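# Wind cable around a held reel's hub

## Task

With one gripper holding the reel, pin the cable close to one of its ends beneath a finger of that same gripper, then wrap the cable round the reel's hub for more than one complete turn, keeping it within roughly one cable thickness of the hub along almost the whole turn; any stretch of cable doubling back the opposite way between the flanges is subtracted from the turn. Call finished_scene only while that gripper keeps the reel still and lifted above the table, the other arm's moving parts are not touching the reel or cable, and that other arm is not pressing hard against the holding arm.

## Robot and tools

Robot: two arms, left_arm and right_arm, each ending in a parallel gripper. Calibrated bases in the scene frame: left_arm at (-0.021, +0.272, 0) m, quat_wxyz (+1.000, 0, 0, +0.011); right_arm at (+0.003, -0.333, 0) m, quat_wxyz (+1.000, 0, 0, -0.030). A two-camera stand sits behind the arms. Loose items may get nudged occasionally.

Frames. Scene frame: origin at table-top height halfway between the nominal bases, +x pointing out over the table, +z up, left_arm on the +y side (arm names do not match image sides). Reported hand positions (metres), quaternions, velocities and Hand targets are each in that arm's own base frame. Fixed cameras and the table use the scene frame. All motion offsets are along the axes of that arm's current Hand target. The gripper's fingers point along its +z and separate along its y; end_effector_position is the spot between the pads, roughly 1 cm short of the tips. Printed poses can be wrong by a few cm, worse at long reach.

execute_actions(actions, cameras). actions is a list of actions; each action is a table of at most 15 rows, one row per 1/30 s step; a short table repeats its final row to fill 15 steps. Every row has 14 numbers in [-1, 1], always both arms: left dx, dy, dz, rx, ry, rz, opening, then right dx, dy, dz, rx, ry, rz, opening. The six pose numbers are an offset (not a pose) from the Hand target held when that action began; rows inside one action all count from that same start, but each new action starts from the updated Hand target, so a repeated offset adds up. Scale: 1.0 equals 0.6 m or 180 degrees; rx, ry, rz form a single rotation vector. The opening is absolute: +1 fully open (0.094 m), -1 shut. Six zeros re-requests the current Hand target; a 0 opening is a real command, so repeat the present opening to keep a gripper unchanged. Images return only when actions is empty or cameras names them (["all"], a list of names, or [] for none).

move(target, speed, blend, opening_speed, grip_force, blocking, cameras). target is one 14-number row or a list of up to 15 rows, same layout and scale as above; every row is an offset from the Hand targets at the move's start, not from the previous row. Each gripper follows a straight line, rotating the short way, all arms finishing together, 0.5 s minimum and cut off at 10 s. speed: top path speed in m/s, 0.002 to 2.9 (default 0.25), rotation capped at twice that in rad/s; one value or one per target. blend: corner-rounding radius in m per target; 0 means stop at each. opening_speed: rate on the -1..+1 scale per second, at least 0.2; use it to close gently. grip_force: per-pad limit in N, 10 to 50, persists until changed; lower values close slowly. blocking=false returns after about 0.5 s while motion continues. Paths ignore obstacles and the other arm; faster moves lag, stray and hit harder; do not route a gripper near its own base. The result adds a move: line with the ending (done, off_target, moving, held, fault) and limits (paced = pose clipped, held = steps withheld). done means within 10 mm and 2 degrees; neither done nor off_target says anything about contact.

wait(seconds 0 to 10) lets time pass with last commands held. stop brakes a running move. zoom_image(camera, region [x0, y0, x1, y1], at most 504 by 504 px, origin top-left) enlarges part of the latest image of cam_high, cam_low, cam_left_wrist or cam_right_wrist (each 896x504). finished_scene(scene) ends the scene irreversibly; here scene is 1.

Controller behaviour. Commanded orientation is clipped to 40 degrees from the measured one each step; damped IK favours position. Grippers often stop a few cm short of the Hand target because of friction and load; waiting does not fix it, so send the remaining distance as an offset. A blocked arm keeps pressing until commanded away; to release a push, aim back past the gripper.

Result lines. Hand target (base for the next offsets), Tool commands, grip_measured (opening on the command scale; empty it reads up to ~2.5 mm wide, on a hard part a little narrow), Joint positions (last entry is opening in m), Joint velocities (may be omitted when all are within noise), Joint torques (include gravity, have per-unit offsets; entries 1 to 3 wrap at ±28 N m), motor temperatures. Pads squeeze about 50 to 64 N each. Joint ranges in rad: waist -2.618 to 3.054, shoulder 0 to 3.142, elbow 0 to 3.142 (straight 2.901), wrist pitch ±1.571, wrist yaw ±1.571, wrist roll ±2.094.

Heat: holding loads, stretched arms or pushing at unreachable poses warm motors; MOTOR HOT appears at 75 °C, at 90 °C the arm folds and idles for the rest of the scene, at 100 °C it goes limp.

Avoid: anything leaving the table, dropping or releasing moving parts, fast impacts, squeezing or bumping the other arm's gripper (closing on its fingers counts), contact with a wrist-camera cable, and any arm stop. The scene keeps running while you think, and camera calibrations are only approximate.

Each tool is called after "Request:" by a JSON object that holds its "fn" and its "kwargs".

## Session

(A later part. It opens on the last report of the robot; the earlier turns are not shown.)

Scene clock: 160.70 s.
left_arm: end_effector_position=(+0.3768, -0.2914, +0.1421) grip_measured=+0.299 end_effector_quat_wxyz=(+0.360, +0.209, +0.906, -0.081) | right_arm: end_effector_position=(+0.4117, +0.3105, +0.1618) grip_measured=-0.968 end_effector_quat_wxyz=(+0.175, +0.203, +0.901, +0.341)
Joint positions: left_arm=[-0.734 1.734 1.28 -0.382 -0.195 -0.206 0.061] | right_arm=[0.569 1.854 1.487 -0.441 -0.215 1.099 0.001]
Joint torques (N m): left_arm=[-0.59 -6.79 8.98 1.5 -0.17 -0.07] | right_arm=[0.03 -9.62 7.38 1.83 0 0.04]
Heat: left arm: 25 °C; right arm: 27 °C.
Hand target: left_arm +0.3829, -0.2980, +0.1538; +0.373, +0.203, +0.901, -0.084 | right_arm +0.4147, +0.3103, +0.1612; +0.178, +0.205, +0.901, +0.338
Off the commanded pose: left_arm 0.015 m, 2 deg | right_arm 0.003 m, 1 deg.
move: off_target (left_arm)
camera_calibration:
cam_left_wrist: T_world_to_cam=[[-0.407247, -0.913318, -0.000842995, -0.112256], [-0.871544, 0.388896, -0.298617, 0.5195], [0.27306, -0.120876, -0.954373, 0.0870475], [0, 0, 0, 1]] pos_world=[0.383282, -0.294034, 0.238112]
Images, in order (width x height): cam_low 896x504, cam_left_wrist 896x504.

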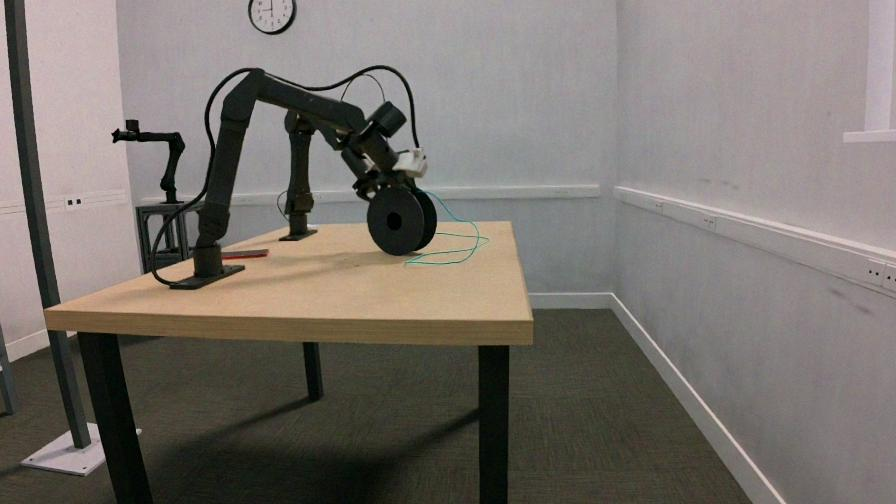

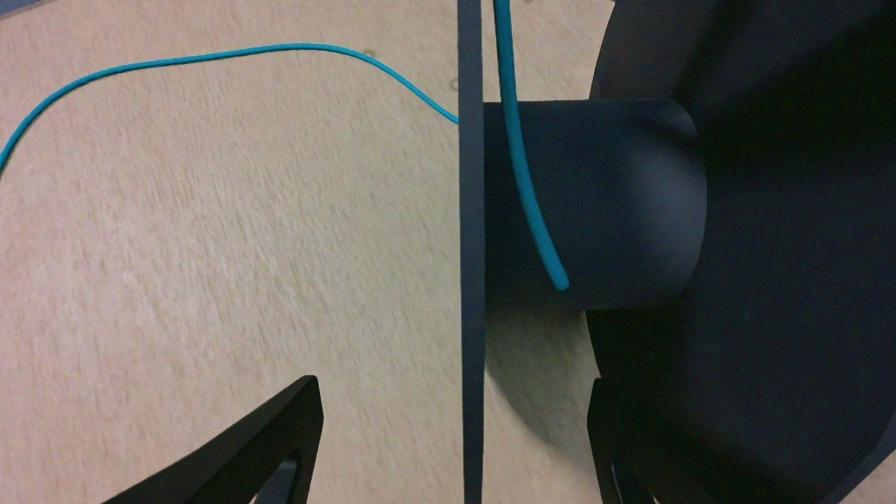

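Request:
{"fn": "move", "kwargs": {"target": [-0.05,-0.008,0.05,0,0,0,0.4,0,0,0,0,0,0,-1], "speed": 0.05, "cameras": ["cam_high","cam_low","cam_left_wrist","cam_right_wrist"]}}

Scene clock: 162.93 s.
left_arm: end_effector_position=(+0.4020, -0.3117, +0.1380) grip_measured=+0.399 end_effector_quat_wxyz=(+0.346, +0.212, +0.911, -0.072) | right_arm: end_effector_position=(+0.4297, +0.2908, +0.1627) grip_measured=-0.968 end_effector_quat_wxyz=(+0.206, +0.229, +0.895, +0.324)
Joint positions: left_arm=[-0.73 1.878 1.467 -0.46 -0.195 -0.203 0.066] | right_arm=[0.541 1.854 1.487 -0.427 -0.151 1.104 0.001]
Joint torques (N m): left_arm=[0.75 -7.25 9.57 1.85 -0.09 0.08] | right_arm=[2.21 -9.78 7.3 1.69 -0.58 -0.02]
Heat: left arm: 25 °C; right arm: 27 °C.
Hand target: left_arm +0.4191, -0.3206, +0.1539; +0.373, +0.203, +0.901, -0.084 | right_arm +0.4147, +0.3103, +0.1612; +0.178, +0.205, +0.901, +0.339
Off the commanded pose: left_arm 0.025 m, 4 deg | right_arm 0.025 m, 5 deg.
move: off_target (left_arm, right_arm)
camera_calibration:
cam_left_wrist: T_world_to_cam=[[-0.406194, -0.913679, -0.0140593, -0.119294], [-0.879236, 0.39498, -0.266337, 0.548668], [0.248899, -0.095823, -0.963778, 0.0927388], [0, 0, 0, 1]] pos_world=[0.410869, -0.316823, 0.233833]
cam_right_wrist: T_world_to_cam=[[-0.285494, -0.673067, -0.682257, 0.43319], [-0.945902, 0.312393, 0.0876318, 0.338679], [0.15415, 0.670366, -0.725842, -0.0497189], [0, 0, 0, 1]] pos_world=[0.451694, 0.219095, 0.229779]

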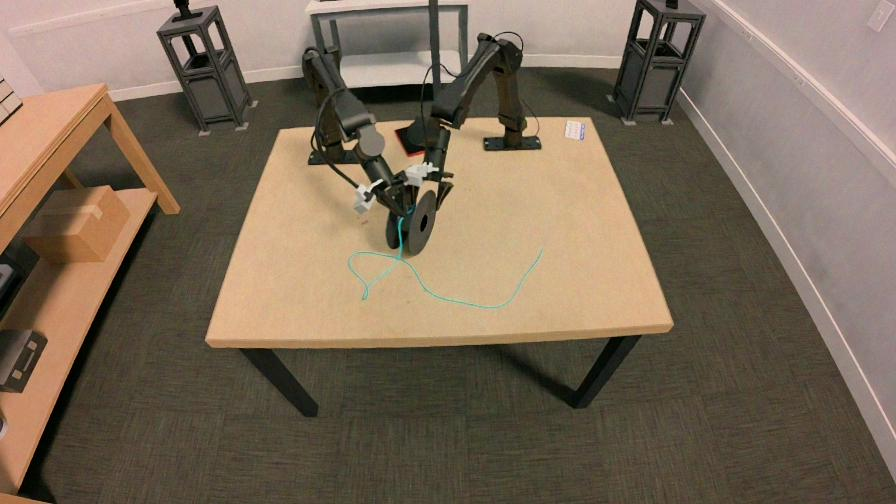

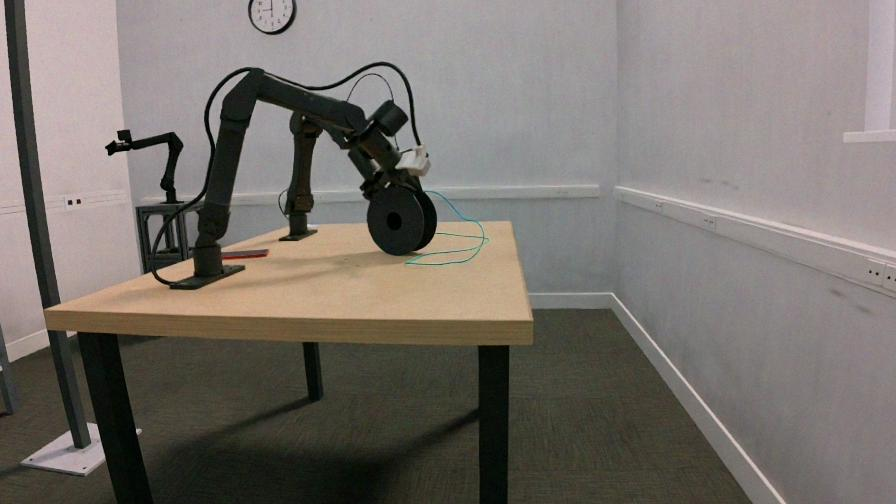

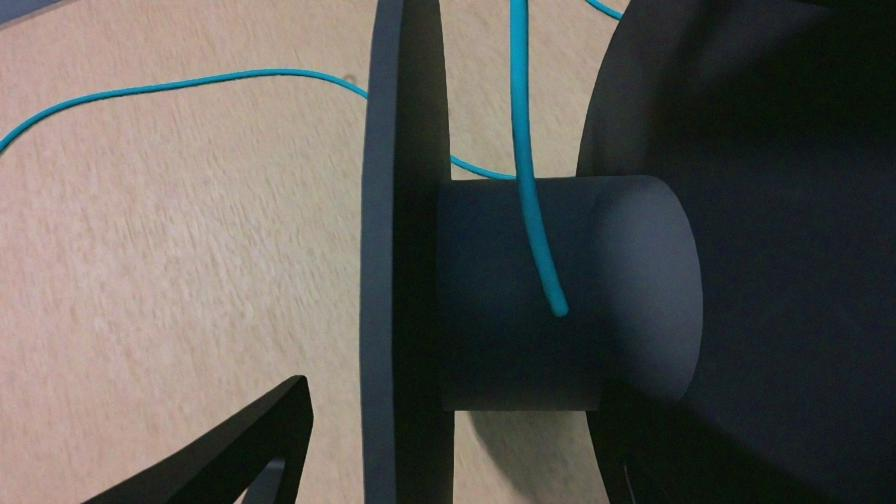

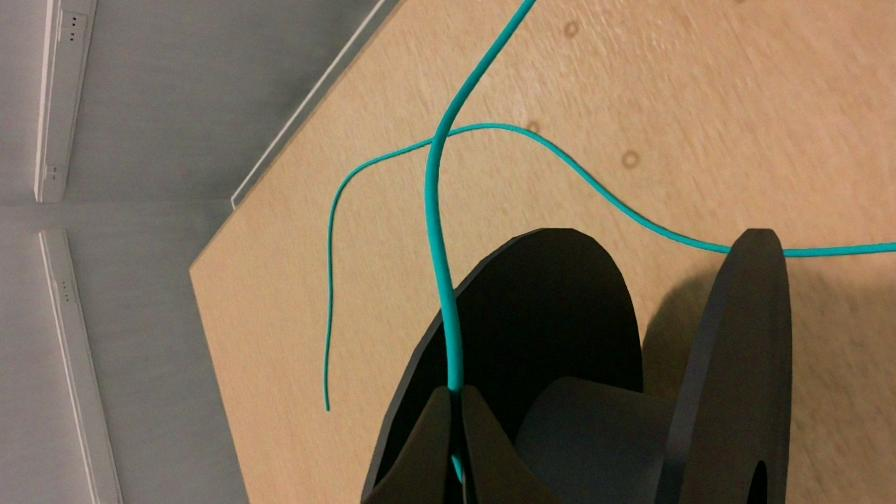

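Request:
{"fn": "move", "kwargs": {"target": [0.1,0.0,-0.1,0,0,0,0.4,0,0,0,0,0,0,-1], "speed": 0.08, "cameras": ["cam_high"]}}

Request:
{"fn": "zoom_image", "kwargs": {"camera": "cam_high", "region": [340, 140, 500, 280]}}

Scene clock: 166.50 s.
left_arm: end_effector_position=(+0.3430, -0.2842, +0.1427) grip_measured=+0.399 end_effector_quat_wxyz=(+0.356, +0.210, +0.907, -0.079) | right_arm: end_effector_position=(+0.4157, +0.3091, +0.1636) grip_measured=-0.969 end_effector_quat_wxyz=(+0.182, +0.207, +0.898, +0.342)
Joint positions: left_arm=[-0.787 1.63 1.173 -0.397 -0.23 -0.245 0.066] | right_arm=[0.567 1.854 1.487 -0.429 -0.203 1.104 0.001]
Joint torques (N m): left_arm=[-0.64 -8.77 5.3 1.69 -0.22 -0.03] | right_arm=[0.23 -9.62 7.42 1.7 -0.1 -0.02]
Heat: left arm: 26 °C; right arm: 27 °C.
Hand target: left_arm +0.3425, -0.2841, +0.1536; +0.373, +0.203, +0.901, -0.084 | right_arm +0.4147, +0.3104, +0.1612; +0.178, +0.205, +0.901, +0.339
Off the commanded pose: left_arm 0.011 m, 2 deg | right_arm 0.003 m, 1 deg.
move: off_target (left_arm)
Images, in order (width x height): cam_high 896x504.

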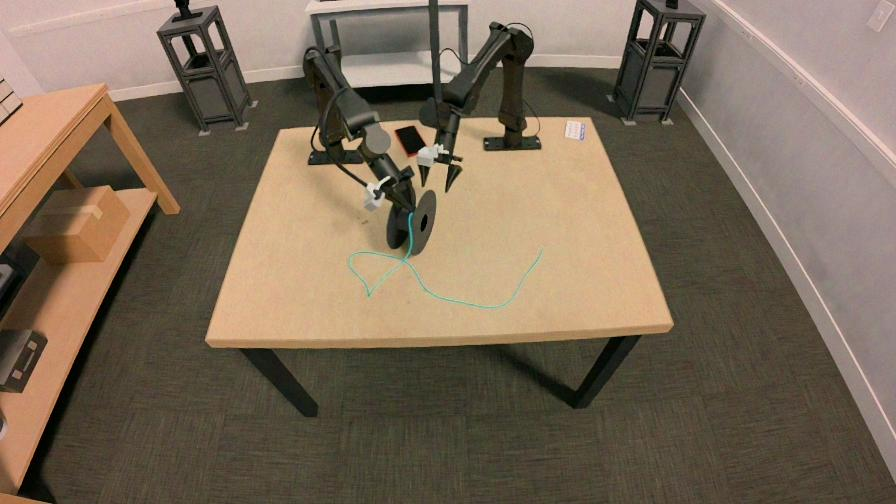

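Scaled by 3.150 from the camera's 896x504 image, which has a finer 1280x720 frame.

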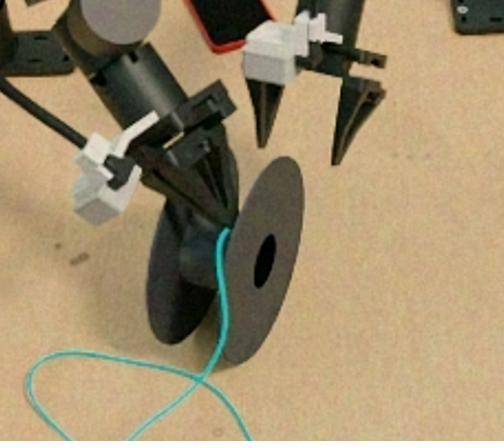

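Request:
{"fn": "move", "kwargs": {"target": [[0,0,0,0,0,0,0.4,-0.167,0,0,0,0,0,-1],[0,0,0,0,0,0,0.4,-0.203,0.136,-0.142,0,0,0,-1],[0,0,0,0,0,0,0.4,-0.02,-0.165,-0.363,0.1767,0.0335,-0.2203,-1]], "speed": [0.1,0.2,0.25], "blend": [0.01,0.03,0]}}

Scene clock: 171.83 s.
left_arm: end_effector_position=(+0.3430, -0.2842, +0.1427) grip_measured=+0.399 end_effector_quat_wxyz=(+0.356, +0.210, +0.907, -0.078) | right_arm: end_effector_position=(+0.3051, +0.1221, +0.2484) grip_measured=-0.969 end_effector_quat_wxyz=(+0.171, -0.080, +0.982, +0.020)
Joint positions: left_arm=[-0.787 1.63 1.173 -0.397 -0.23 -0.245 0.066] | right_arm=[0.419 1.55 1.725 -1.407 0.076 0.244 0.001]
Joint torques (N m): left_arm=[-0.58 -8.62 5.2 1.68 -0.17 -0.1] | right_arm=[0.38 -7.58 4.77 1 0.17 -0.1]
Heat: left arm: 26 °C; right arm: 27 °C.
Hand target: left_arm +0.3425, -0.2841, +0.1536; +0.373, +0.203, +0.901, -0.084 | right_arm +0.3002, +0.1195, +0.2499; +0.173, -0.086, +0.981, +0.014
Off the commanded pose: left_arm 0.011 m, 2 deg | right_arm 0.006 m, 1 deg.
move: off_target (left_arm)

Request:
{"fn": "move", "kwargs": {"target": [[0,0,0,0,0,0,0.4,0.127,-0.147,0.273,-0.0763,0.0926,-0.4296,-1],[0,0,0,0,0,0,0.4,0.169,-0.147,0.389,-0.0763,0.0926,-0.4296,-1],[0,0,0,0,0,0,0.4,0.169,-0.147,0.389,-0.0763,0.0926,-0.4296,-0.6]], "speed": [0.25,0.1,0.1], "opening_speed": 0.5, "cameras": ["cam_high","cam_right_wrist"]}}

Scene clock: 178.23 s.
left_arm: end_effector_position=(+0.3430, -0.2842, +0.1427) grip_measured=+0.399 end_effector_quat_wxyz=(+0.356, +0.210, +0.907, -0.078) | right_arm: end_effector_position=(+0.2898, +0.0290, +0.0042) grip_measured=-0.602 end_effector_quat_wxyz=(+0.016, +0.693, -0.720, -0.010)
Joint positions: left_arm=[-0.787 1.63 1.173 -0.397 -0.23 -0.245 0.066] | right_arm=[0.099 1.798 1.057 -0.866 0.005 -1.433 0.019]
Joint torques (N m): left_arm=[-0.59 -8.76 5.18 1.67 -0.21 -0.12] | right_arm=[-0.34 -6.49 4.3 0.96 -0.01 -0.11]
Heat: left arm: 27 °C; right arm: 27 °C.
Hand target: left_arm +0.3425, -0.2841, +0.1536; +0.373, +0.203, +0.901, -0.084 | right_arm +0.3005, +0.0294, -0.0040; +0.000, +0.696, -0.718, +0.000
Off the commanded pose: left_arm 0.011 m, 2 deg | right_arm 0.013 m, 2 deg.
move: off_target (left_arm, right_arm)
camera_calibration:
cam_right_wrist: T_world_to_cam=[[0.997585, -0.0545509, -0.0430002, -0.283593], [-0.0323161, -0.912472, 0.407861, 0.0714388], [-0.0614857, -0.405487, -0.912031, 0.126773], [0, 0, 0, 1]] pos_world=[0.293011, 0.10112, 0.0742892]
Images, in order (width x height): cam_high 896x504, cam_right_wrist 896x504.

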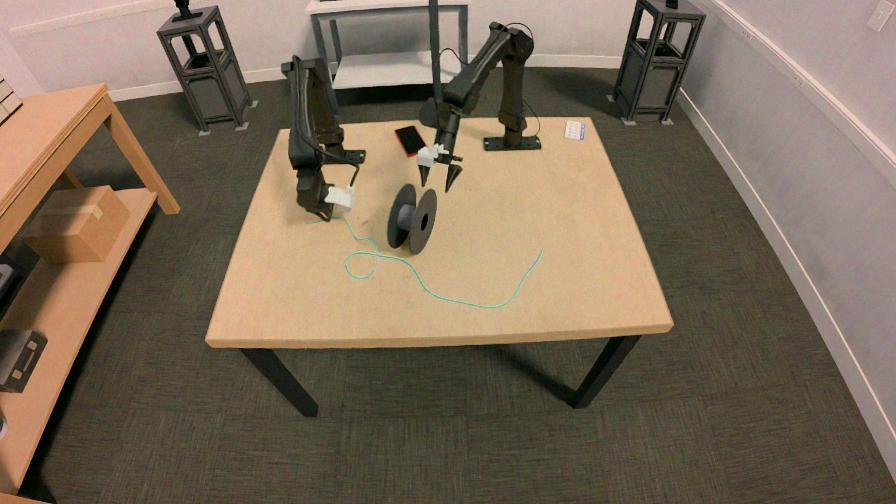

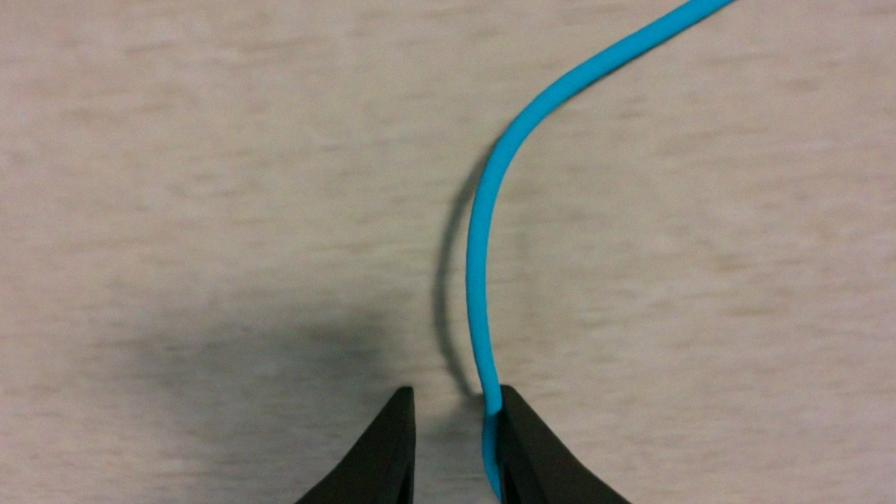

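Request:
{"fn": "move", "kwargs": {"target": [[0,0,0,0,0,0,0.4,0,0,-0.09,0,0,0,-0.3],[0,0,0,0,0,0,0.4,-0.055,0,-0.09,0,0,0,-0.2]], "speed": 0.12, "cameras": ["cam_right_wrist"]}}

Scene clock: 181.83 s.
left_arm: end_effector_position=(+0.3430, -0.2842, +0.1427) grip_measured=+0.399 end_effector_quat_wxyz=(+0.356, +0.210, +0.907, -0.078) | right_arm: end_effector_position=(+0.3003, +0.0615, +0.0468) grip_measured=-0.202 end_effector_quat_wxyz=(-0.001, +0.699, -0.715, +0.004)
Joint positions: left_arm=[-0.787 1.63 1.173 -0.397 -0.23 -0.245 0.066] | right_arm=[0.202 1.748 1.18 -0.998 0.007 -1.346 0.038]
Joint torques (N m): left_arm=[-0.64 -8.62 5.27 1.67 -0.22 -0.1] | right_arm=[-0.1 -7.42 7.12 0.11 -0.05 0.11]
Heat: left arm: 27 °C; right arm: 27 °C.
Hand target: left_arm +0.3425, -0.2841, +0.1536; +0.373, +0.203, +0.901, -0.084 | right_arm +0.3015, +0.0625, +0.0500; +0.000, +0.696, -0.718, +0.000
Off the commanded pose: left_arm 0.011 m, 2 deg | right_arm 0.004 m, 1 deg.
move: off_target (left_arm)
camera_calibration:
cam_right_wrist: T_world_to_cam=[[0.999288, -0.0377247, -0.0000635162, -0.293982], [-0.0344929, -0.914362, 0.403426, 0.0849886], [-0.0152772, -0.403137, -0.915012, 0.165621], [0, 0, 0, 1]] pos_world=[0.299234, 0.133388, 0.11724]
Images, in order (width x height): cam_right_wrist 896x504.

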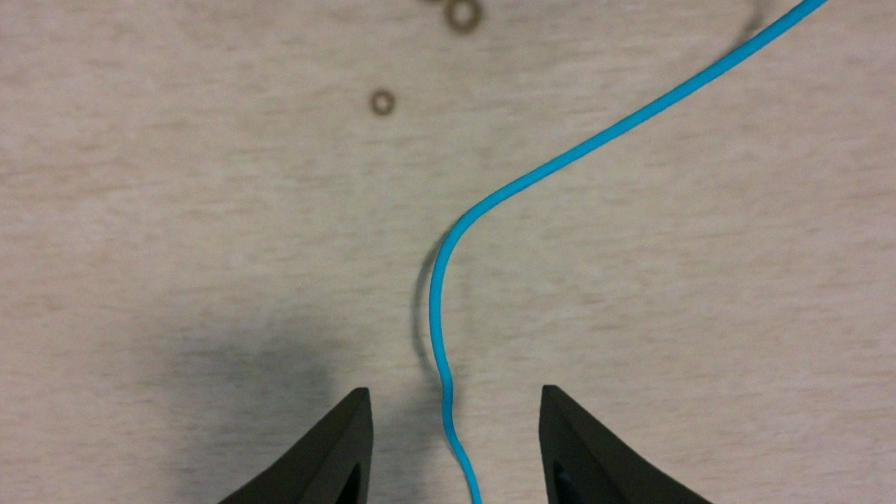

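Request:
{"fn": "move", "kwargs": {"target": [[0,0,0,0,0,0,0.4,0,0.01,0.09,0,0,0,-0.2],[0,0,0,0,0,0,0.4,0,0.01,0.09,0,0,0,-1],[0,0,0,0,0,0,0.4,0,0.01,-0.17,0,0,0,-1]], "speed": 0.12, "opening_speed": 0.5, "cameras": ["cam_low","cam_right_wrist"]}}

Request:
{"fn": "zoom_image", "kwargs": {"camera": "cam_low", "region": [300, 130, 450, 280]}}

Scene clock: 187.87 s.
left_arm: end_effector_position=(+0.3430, -0.2842, +0.1427) grip_measured=+0.399 end_effector_quat_wxyz=(+0.356, +0.210, +0.907, -0.078) | right_arm: end_effector_position=(+0.2972, +0.0606, +0.1424) grip_measured=-0.954 end_effector_quat_wxyz=(+0.008, +0.698, -0.716, -0.001)
Joint positions: left_arm=[-0.787 1.63 1.173 -0.397 -0.23 -0.245 0.066] | right_arm=[0.202 1.704 1.514 -1.395 0.008 -1.341 0.002]
Joint torques (N m): left_arm=[-0.65 -8.64 5.18 1.67 -0.23 -0.13] | right_arm=[0.24 -9.06 7.16 0.06 -0.07 0.1]
Heat: left arm: 27 °C; right arm: 27 °C.
Hand target: left_arm +0.3425, -0.2841, +0.1536; +0.373, +0.203, +0.901, -0.084 | right_arm +0.2954, +0.0626, +0.1520; +0.000, +0.696, -0.718, +0.000
Off the commanded pose: left_arm 0.011 m, 2 deg | right_arm 0.010 m, 1 deg.
move: off_target (left_arm)
camera_calibration:
cam_right_wrist: T_world_to_cam=[[0.998911, -0.0426284, -0.0189471, -0.287795], [-0.0311719, -0.912121, 0.408734, 0.0436769], [-0.0347057, -0.407698, -0.912457, 0.258386], [0, 0, 0, 1]] pos_world=[0.297811, 0.132914, 0.212461]
Images, in order (width x height): cam_low 896x504, cam_right_wrist 896x504.

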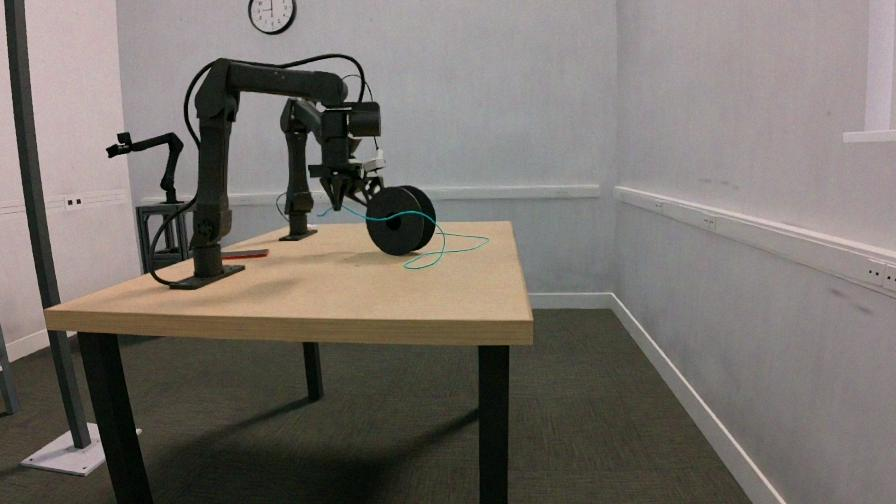

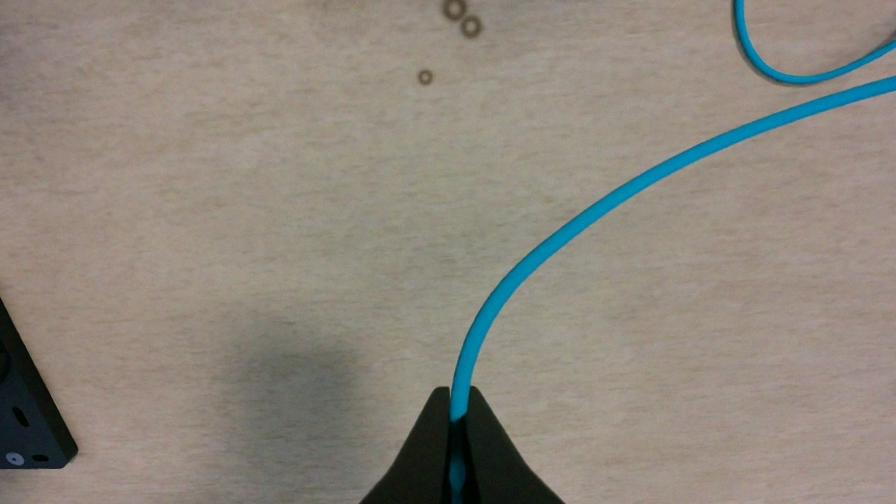

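Scaled by 3.360 from the camera's 896x504 image, which has a finer 1280x720 frame.

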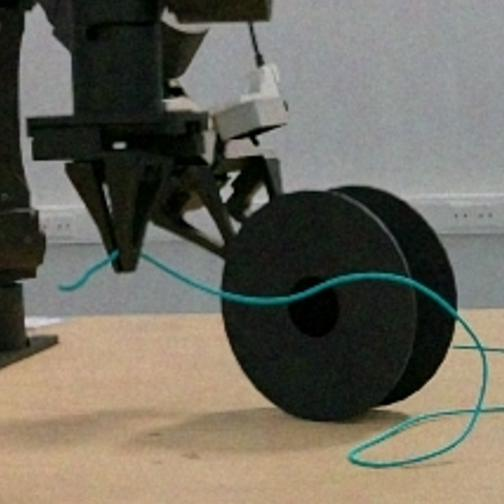

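Request:
{"fn": "move", "kwargs": {"target": [[0,0,0,0,0,0,0.4,-0.095,0.029,-0.197,0.0758,-0.0932,0.4296,-1],[0,0,0,0,0,0,0.4,-0.341,-0.293,-0.197,-0.0998,-0.2728,0.574,-1]], "speed": [0.3,0.25], "cameras": ["cam_high","cam_low","cam_right_wrist","cam_left_wrist"]}}

Request:
{"fn": "zoom_image", "kwargs": {"camera": "cam_high", "region": [340, 140, 500, 280]}}

Scene clock: 195.80 s.
left_arm: end_effector_position=(+0.3430, -0.2842, +0.1427) grip_measured=+0.399 end_effector_quat_wxyz=(+0.356, +0.210, +0.907, -0.078) | right_arm: end_effector_position=(+0.4716, +0.2588, +0.2718) grip_measured=-0.954 end_effector_quat_wxyz=(+0.167, +0.171, +0.910, +0.340)
Joint positions: left_arm=[-0.787 1.63 1.173 -0.397 -0.23 -0.245 0.066] | right_arm=[0.377 2.097 2.297 -1.073 -0.375 0.887 0.002]
Joint torques (N m): left_arm=[-0.55 -8.68 5.04 1.65 -0.22 -0.11] | right_arm=[-0.08 -9.8 7.92 1.78 -0.19 0.11]
Heat: left arm: 27 °C; right arm: 28 °C.
Hand target: left_arm +0.3425, -0.2841, +0.1536; +0.373, +0.203, +0.901, -0.084 | right_arm +0.4774, +0.2614, +0.2705; +0.167, +0.173, +0.907, +0.345
Off the commanded pose: left_arm 0.011 m, 2 deg | right_arm 0.006 m, 1 deg.
move: off_target (left_arm)
camera_calibration:
cam_left_wrist: T_world_to_cam=[[-0.407733, -0.91309, -0.00461695, -0.118741], [-0.873148, 0.391366, -0.290594, 0.487483], [0.267146, -0.114454, -0.956835, 0.102009], [0, 0, 0, 1]] pos_world=[0.349979, -0.287531, 0.238718]
cam_right_wrist: T_world_to_cam=[[-0.208456, -0.699668, -0.683382, 0.468905], [-0.977386, 0.174413, 0.119569, 0.42068], [0.035532, 0.692853, -0.720203, 0.0931026], [0, 0, 0, 1]] pos_world=[0.505604, 0.190199, 0.337194]

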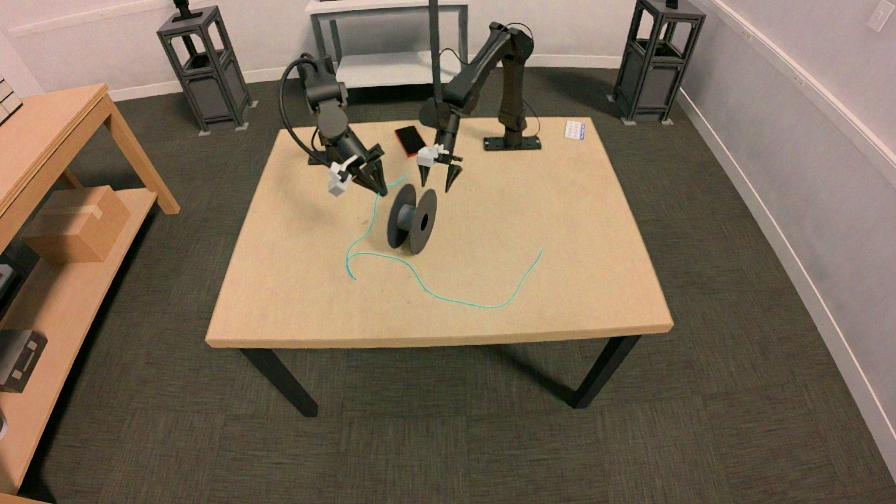

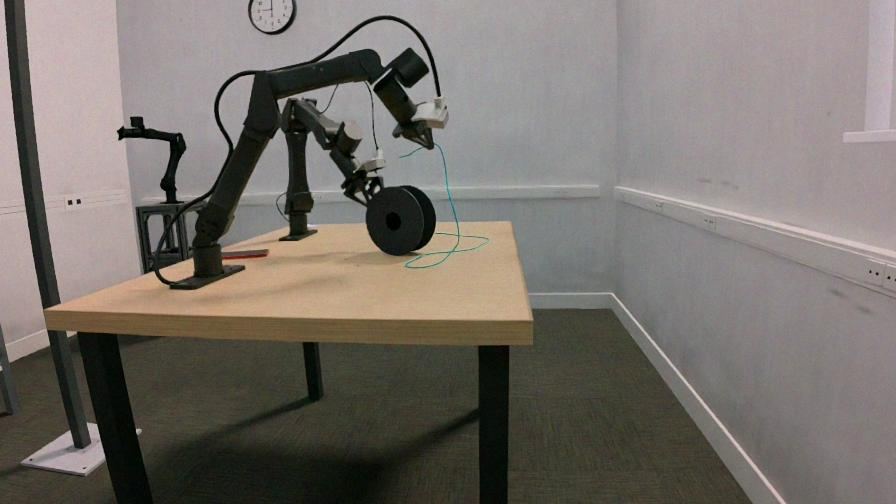

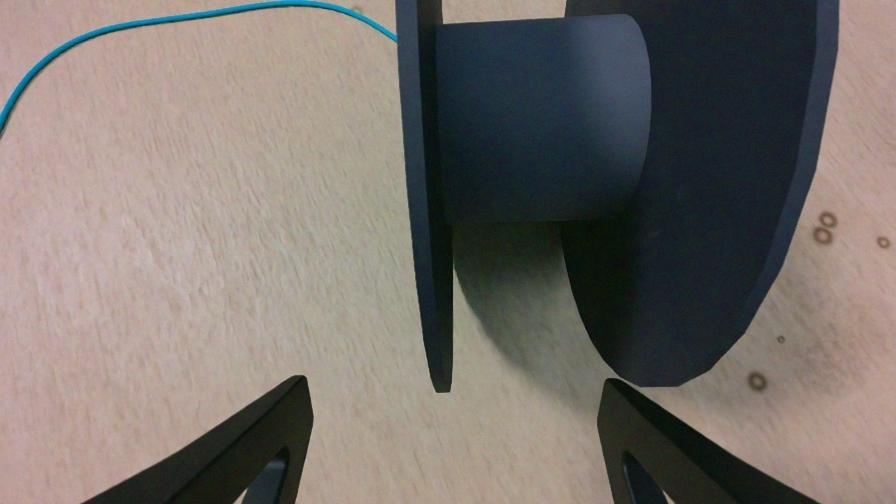

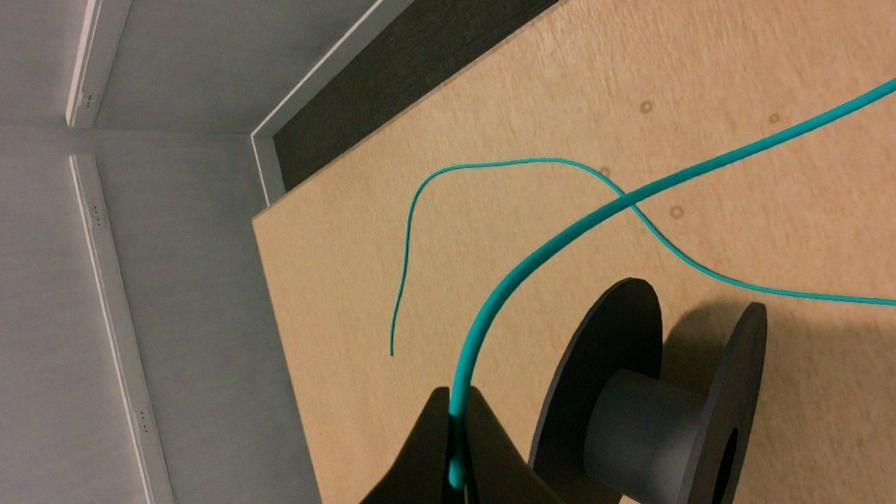

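Scaled by 3.150 from the camera's 896x504 image, which has a finer 1280x720 frame.

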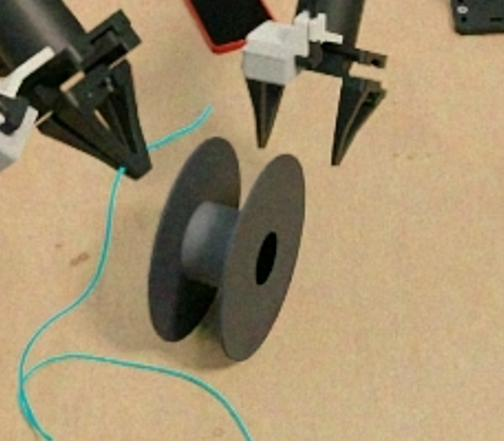

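Request:
{"fn": "move", "kwargs": {"target": [0,0,0,0,0,0,0.4,0.08,-0.1115,0.1085,0,0,0,-1], "speed": 0.08, "cameras": ["cam_high","cam_low","cam_right_wrist","cam_left_wrist"]}}

Request:
{"fn": "zoom_image", "kwargs": {"camera": "cam_high", "region": [340, 140, 500, 280]}}

Request:
{"fn": "zoom_image", "kwargs": {"camera": "cam_low", "region": [330, 120, 480, 270]}}

Scene clock: 199.97 s.
left_arm: end_effector_position=(+0.3430, -0.2842, +0.1427) grip_measured=+0.399 end_effector_quat_wxyz=(+0.356, +0.210, +0.907, -0.078) | right_arm: end_effector_position=(+0.4508, +0.2725, +0.1570) grip_measured=-0.954 end_effector_quat_wxyz=(+0.153, +0.174, +0.912, +0.339)
Joint positions: left_arm=[-0.787 1.63 1.173 -0.397 -0.23 -0.245 0.066] | right_arm=[0.42 1.96 1.636 -0.561 -0.362 0.928 0.002]
Joint torques (N m): left_arm=[-0.59 -8.57 5.11 1.65 -0.2 -0.12] | right_arm=[0.34 -14 5.74 1.79 -0.04 0.08]
Heat: left arm: 27 °C; right arm: 28 °C.
Hand target: left_arm +0.3425, -0.2841, +0.1536; +0.373, +0.203, +0.901, -0.084 | right_arm +0.4492, +0.2721, +0.1700; +0.167, +0.173, +0.907, +0.345
Off the commanded pose: left_arm 0.011 m, 2 deg | right_arm 0.013 m, 2 deg.
move: off_target (left_arm, right_arm)
camera_calibration:
cam_left_wrist: T_world_to_cam=[[-0.407733, -0.91309, -0.00461695, -0.118741], [-0.873148, 0.391366, -0.290594, 0.487483], [0.267146, -0.114454, -0.956835, 0.102009], [0, 0, 0, 1]] pos_world=[0.349979, -0.287531, 0.238718]
cam_right_wrist: T_world_to_cam=[[-0.22492, -0.698826, -0.679009, 0.402319], [-0.974322, 0.168706, 0.149111, 0.407216], [0.0103501, 0.695111, -0.718828, 0.0121814], [0, 0, 0, 1]] pos_world=[0.487123, 0.203984, 0.221214]

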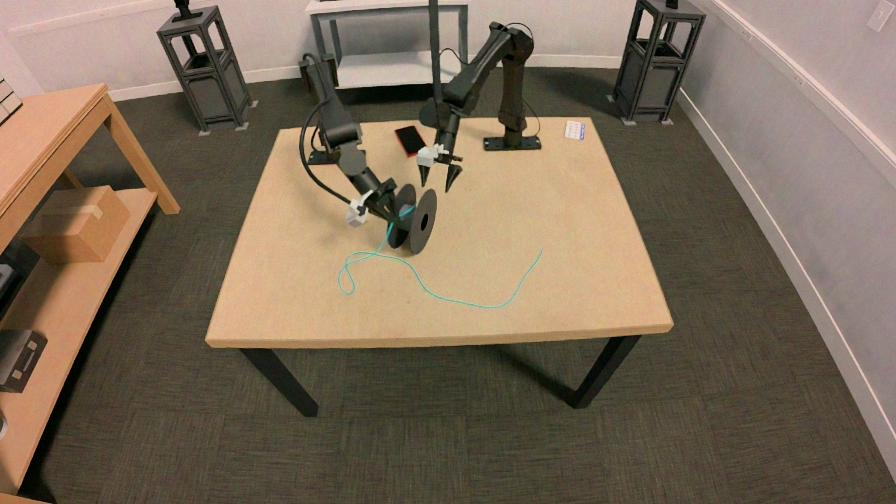

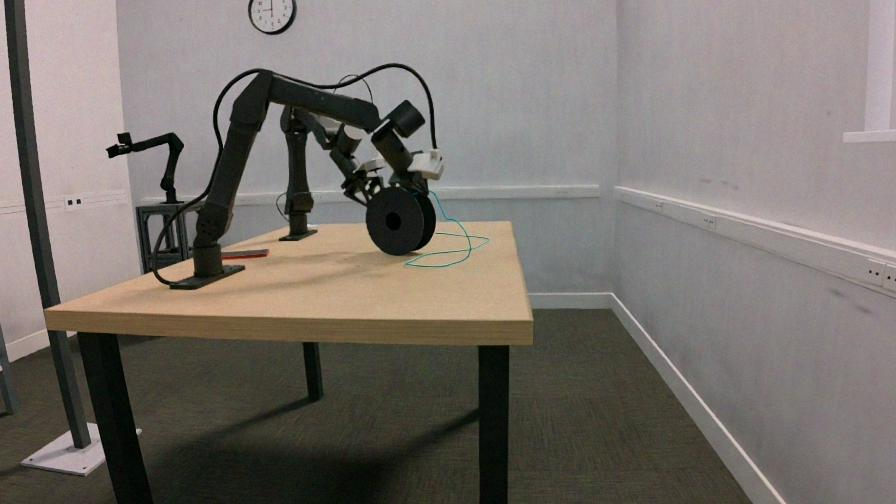

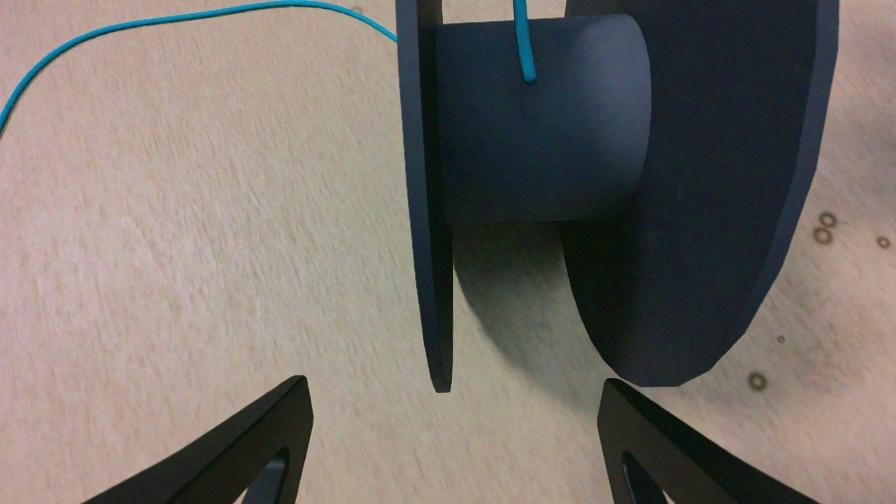

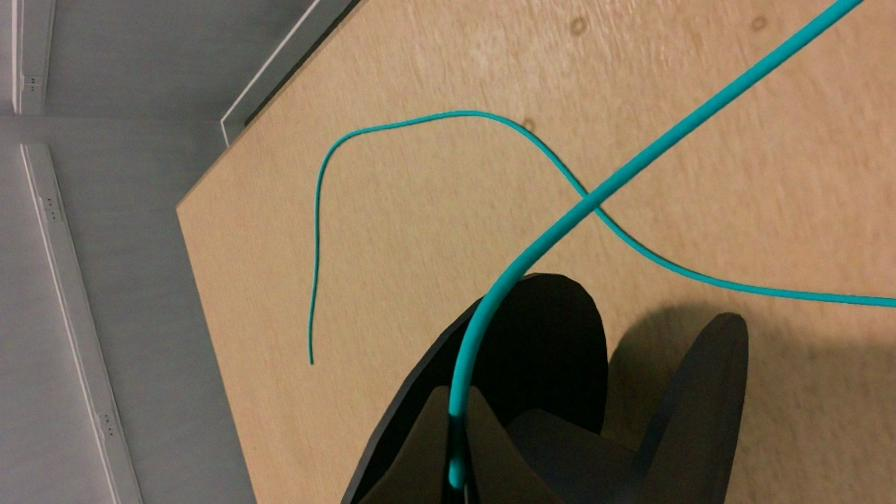

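Scaled by 3.150 from the camera's 896x504 image, which has a finer 1280x720 frame.

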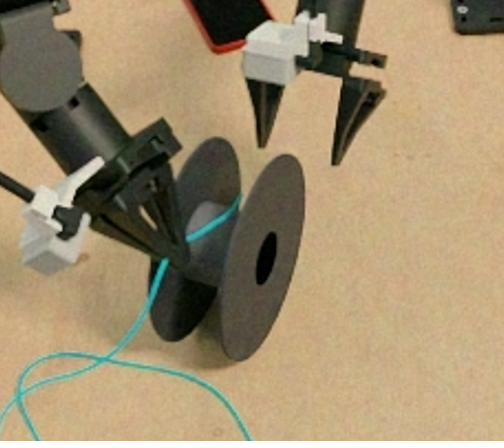

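Scaled by 3.360 from the camera's 896x504 image, which has a finer 1280x720 frame.

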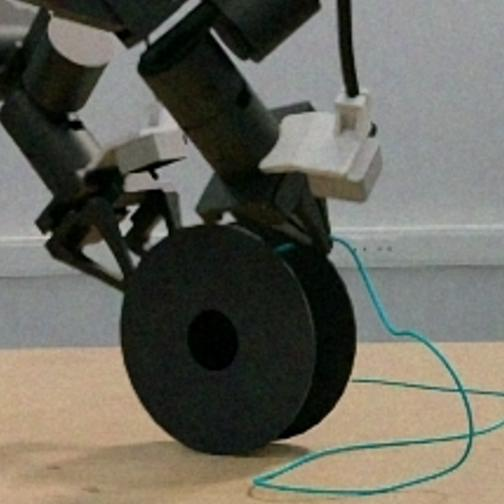

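Request:
{"fn": "move", "kwargs": {"target": [-0.06,0,0.06,0,-0.1,0,0.4,0.017,0.0097,0.009,0,0,0,-1], "speed": 0.07, "cameras": ["cam_high","cam_left_wrist"]}}

Request:
{"fn": "zoom_image", "kwargs": {"camera": "cam_high", "region": [340, 140, 500, 280]}}

Scene clock: 204.50 s.
left_arm: end_effector_position=(+0.3850, -0.3101, +0.1565) grip_measured=+0.399 end_effector_quat_wxyz=(+0.505, +0.192, +0.833, -0.121) | right_arm: end_effector_position=(+0.4458, +0.2841, +0.1554) grip_measured=-0.954 end_effector_quat_wxyz=(+0.153, +0.174, +0.912, +0.339)
Joint positions: left_arm=[-0.782 1.684 1.004 0.179 -0.282 -0.161 0.066] | right_arm=[0.451 1.959 1.628 -0.544 -0.342 0.953 0.002]
Joint torques (N m): left_arm=[0.58 -6.22 5.12 1.97 -0.2 0.05] | right_arm=[0.38 -14.02 5.59 1.82 -0.02 0.09]
Motor temperatures (°C): left_arm=[20 26 23 28 20 19 19] | right_arm=[22 27 28 24 22 18 23]
Heat: left arm: 28 °C; right arm: 28 °C.
Hand target: left_arm +0.3886, -0.3059, +0.1538; +0.510, +0.188, +0.832, -0.115 | right_arm +0.4435, +0.2836, +0.1682; +0.167, +0.173, +0.907, +0.345
Off the commanded pose: left_arm 0.006 m, 1 deg | right_arm 0.013 m, 2 deg.
move: off_target (right_arm)
camera_calibration:
cam_left_wrist: T_world_to_cam=[[-0.415741, -0.909219, 0.0219293, -0.125006], [-0.735518, 0.321938, -0.596128, 0.5116], [0.534951, -0.263964, -0.80259, -0.0725886], [0, 0, 0, 1]] pos_world=[0.363152, -0.297523, 0.249461]
Images, in order (width x height): cam_high 896x504, cam_left_wrist 896x504.

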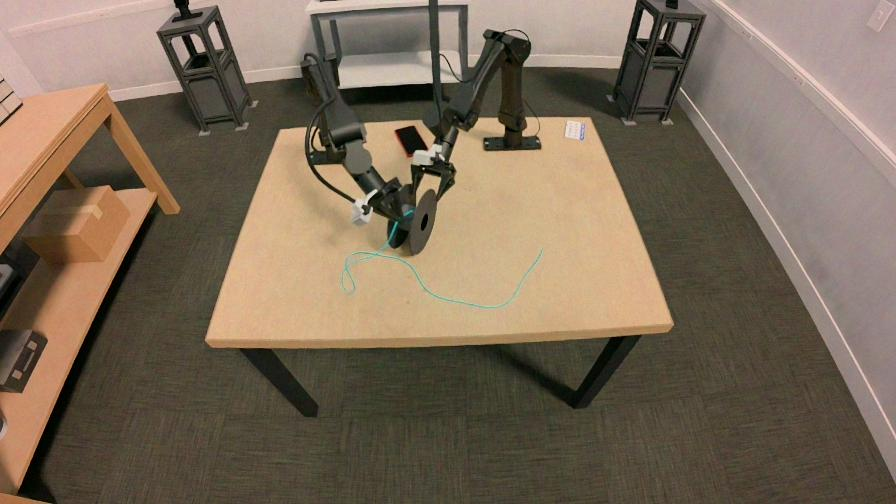

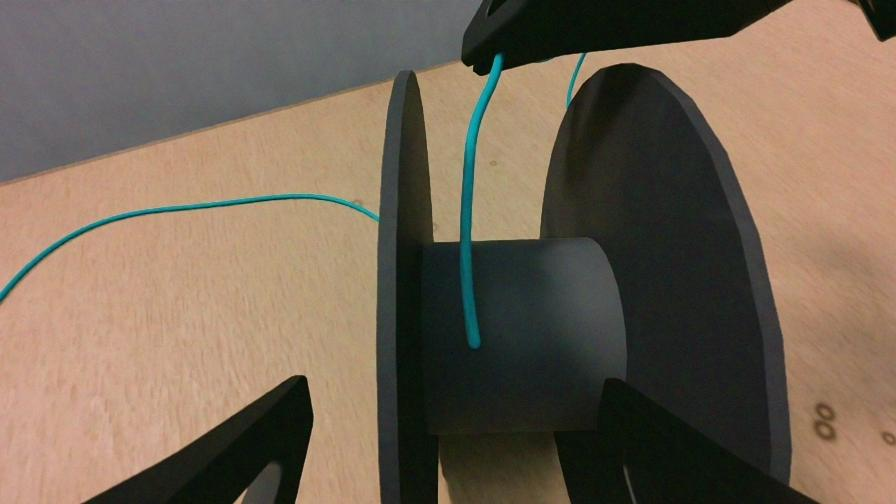

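Scaled by 3.150 from the camera's 896x504 image, which has a finer 1280x720 frame.

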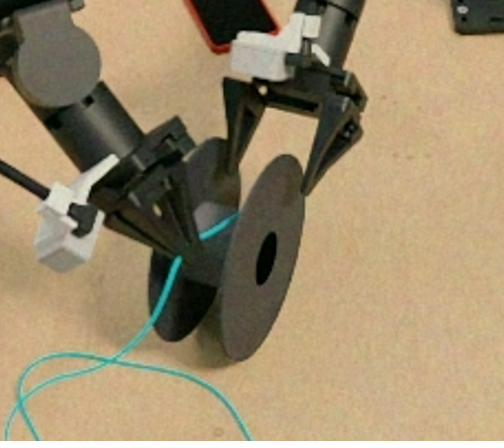

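Request:
{"fn": "move", "kwargs": {"target": [-0.006,0.0185,0.076,0,0,0,0.4,0,0,0,0,0,0,-1], "speed": 0.05, "cameras": ["cam_high","cam_low","cam_left_wrist"]}}

Request:
{"fn": "zoom_image", "kwargs": {"camera": "cam_high", "region": [340, 140, 500, 280]}}

Scene clock: 207.07 s.
left_arm: end_effector_position=(+0.4207, -0.3087, +0.1215) grip_measured=+0.399 end_effector_quat_wxyz=(+0.492, +0.193, +0.842, -0.107) | right_arm: end_effector_position=(+0.4475, +0.2848, +0.1588) grip_measured=-0.954 end_effector_quat_wxyz=(+0.159, +0.173, +0.910, +0.343)
Joint positions: left_arm=[-0.718 1.841 1.075 0.233 -0.241 -0.13 0.066] | right_arm=[0.451 1.956 1.628 -0.532 -0.341 0.953 0.002]
Joint torques (N m): left_arm=[0.42 -7.3 8.49 1.98 -0.01 0.06] | right_arm=[0.42 -13.75 5.61 1.72 -0.03 0.08]
Heat: left arm: 28 °C; right arm: 28 °C.
Hand target: left_arm +0.4315, -0.3142, +0.1362; +0.510, +0.188, +0.832, -0.115 | right_arm +0.4435, +0.2836, +0.1682; +0.167, +0.173, +0.908, +0.345
Off the commanded pose: left_arm 0.019 m, 3 deg | right_arm 0.010 m, 1 deg.
move: off_target (left_arm)
camera_calibration:
cam_left_wrist: T_world_to_cam=[[-0.403245, -0.915086, 0.00321718, -0.113052], [-0.754765, 0.330605, -0.566595, 0.523735], [0.51742, -0.230905, -0.82399, -0.0991909], [0, 0, 0, 1]] pos_world=[0.401032, -0.299506, 0.215377]
Images, in order (width x height): cam_high 896x504, cam_low 896x504, cam_left_wrist 896x504.

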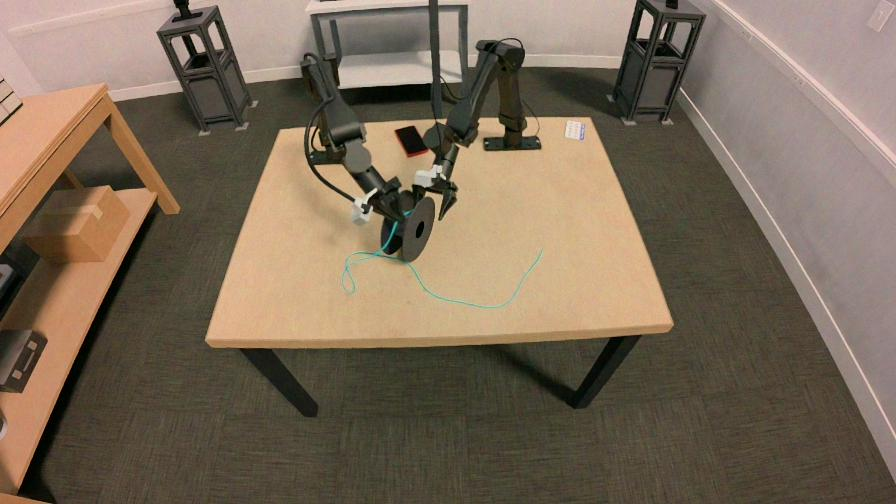

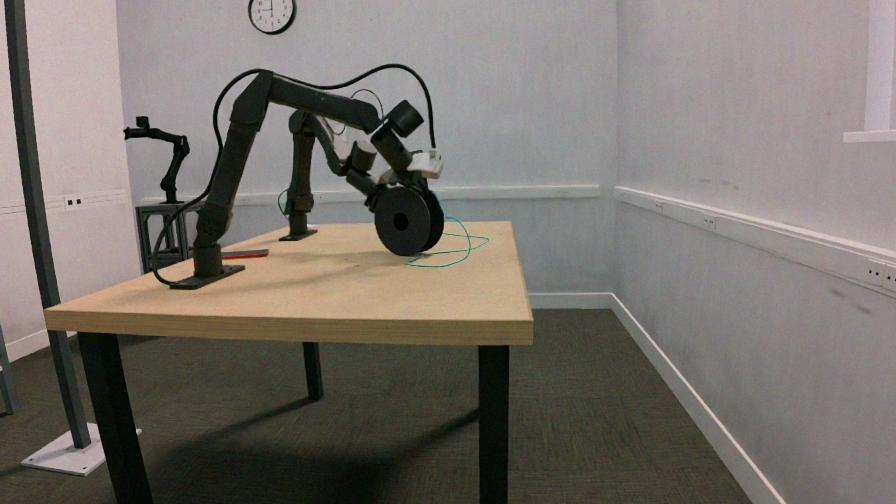

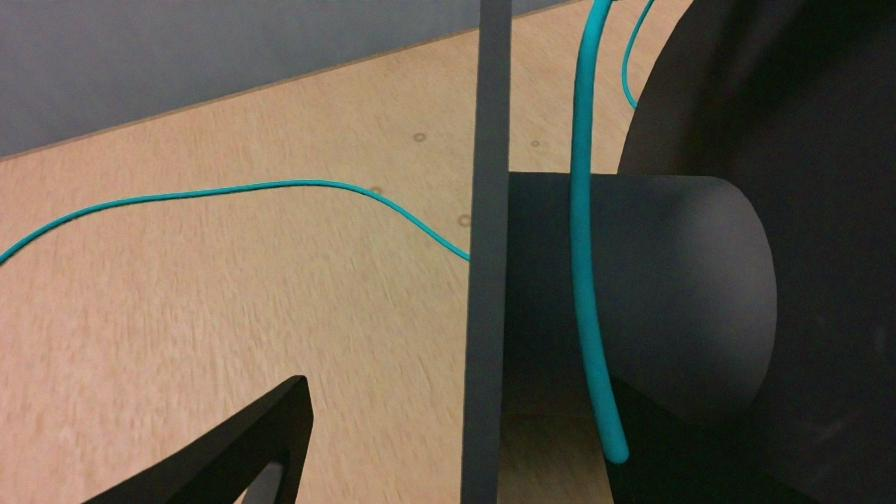

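Scaled by 3.150 from the camera's 896x504 image, which has a finer 1280x720 frame.

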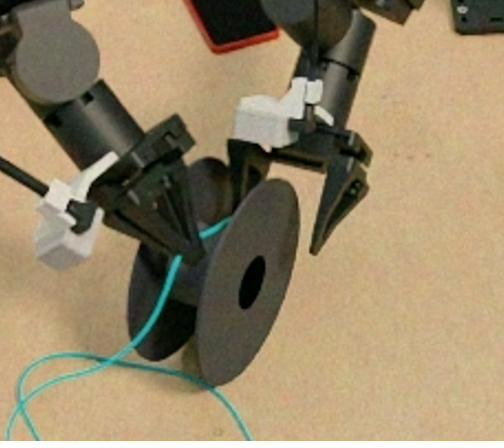

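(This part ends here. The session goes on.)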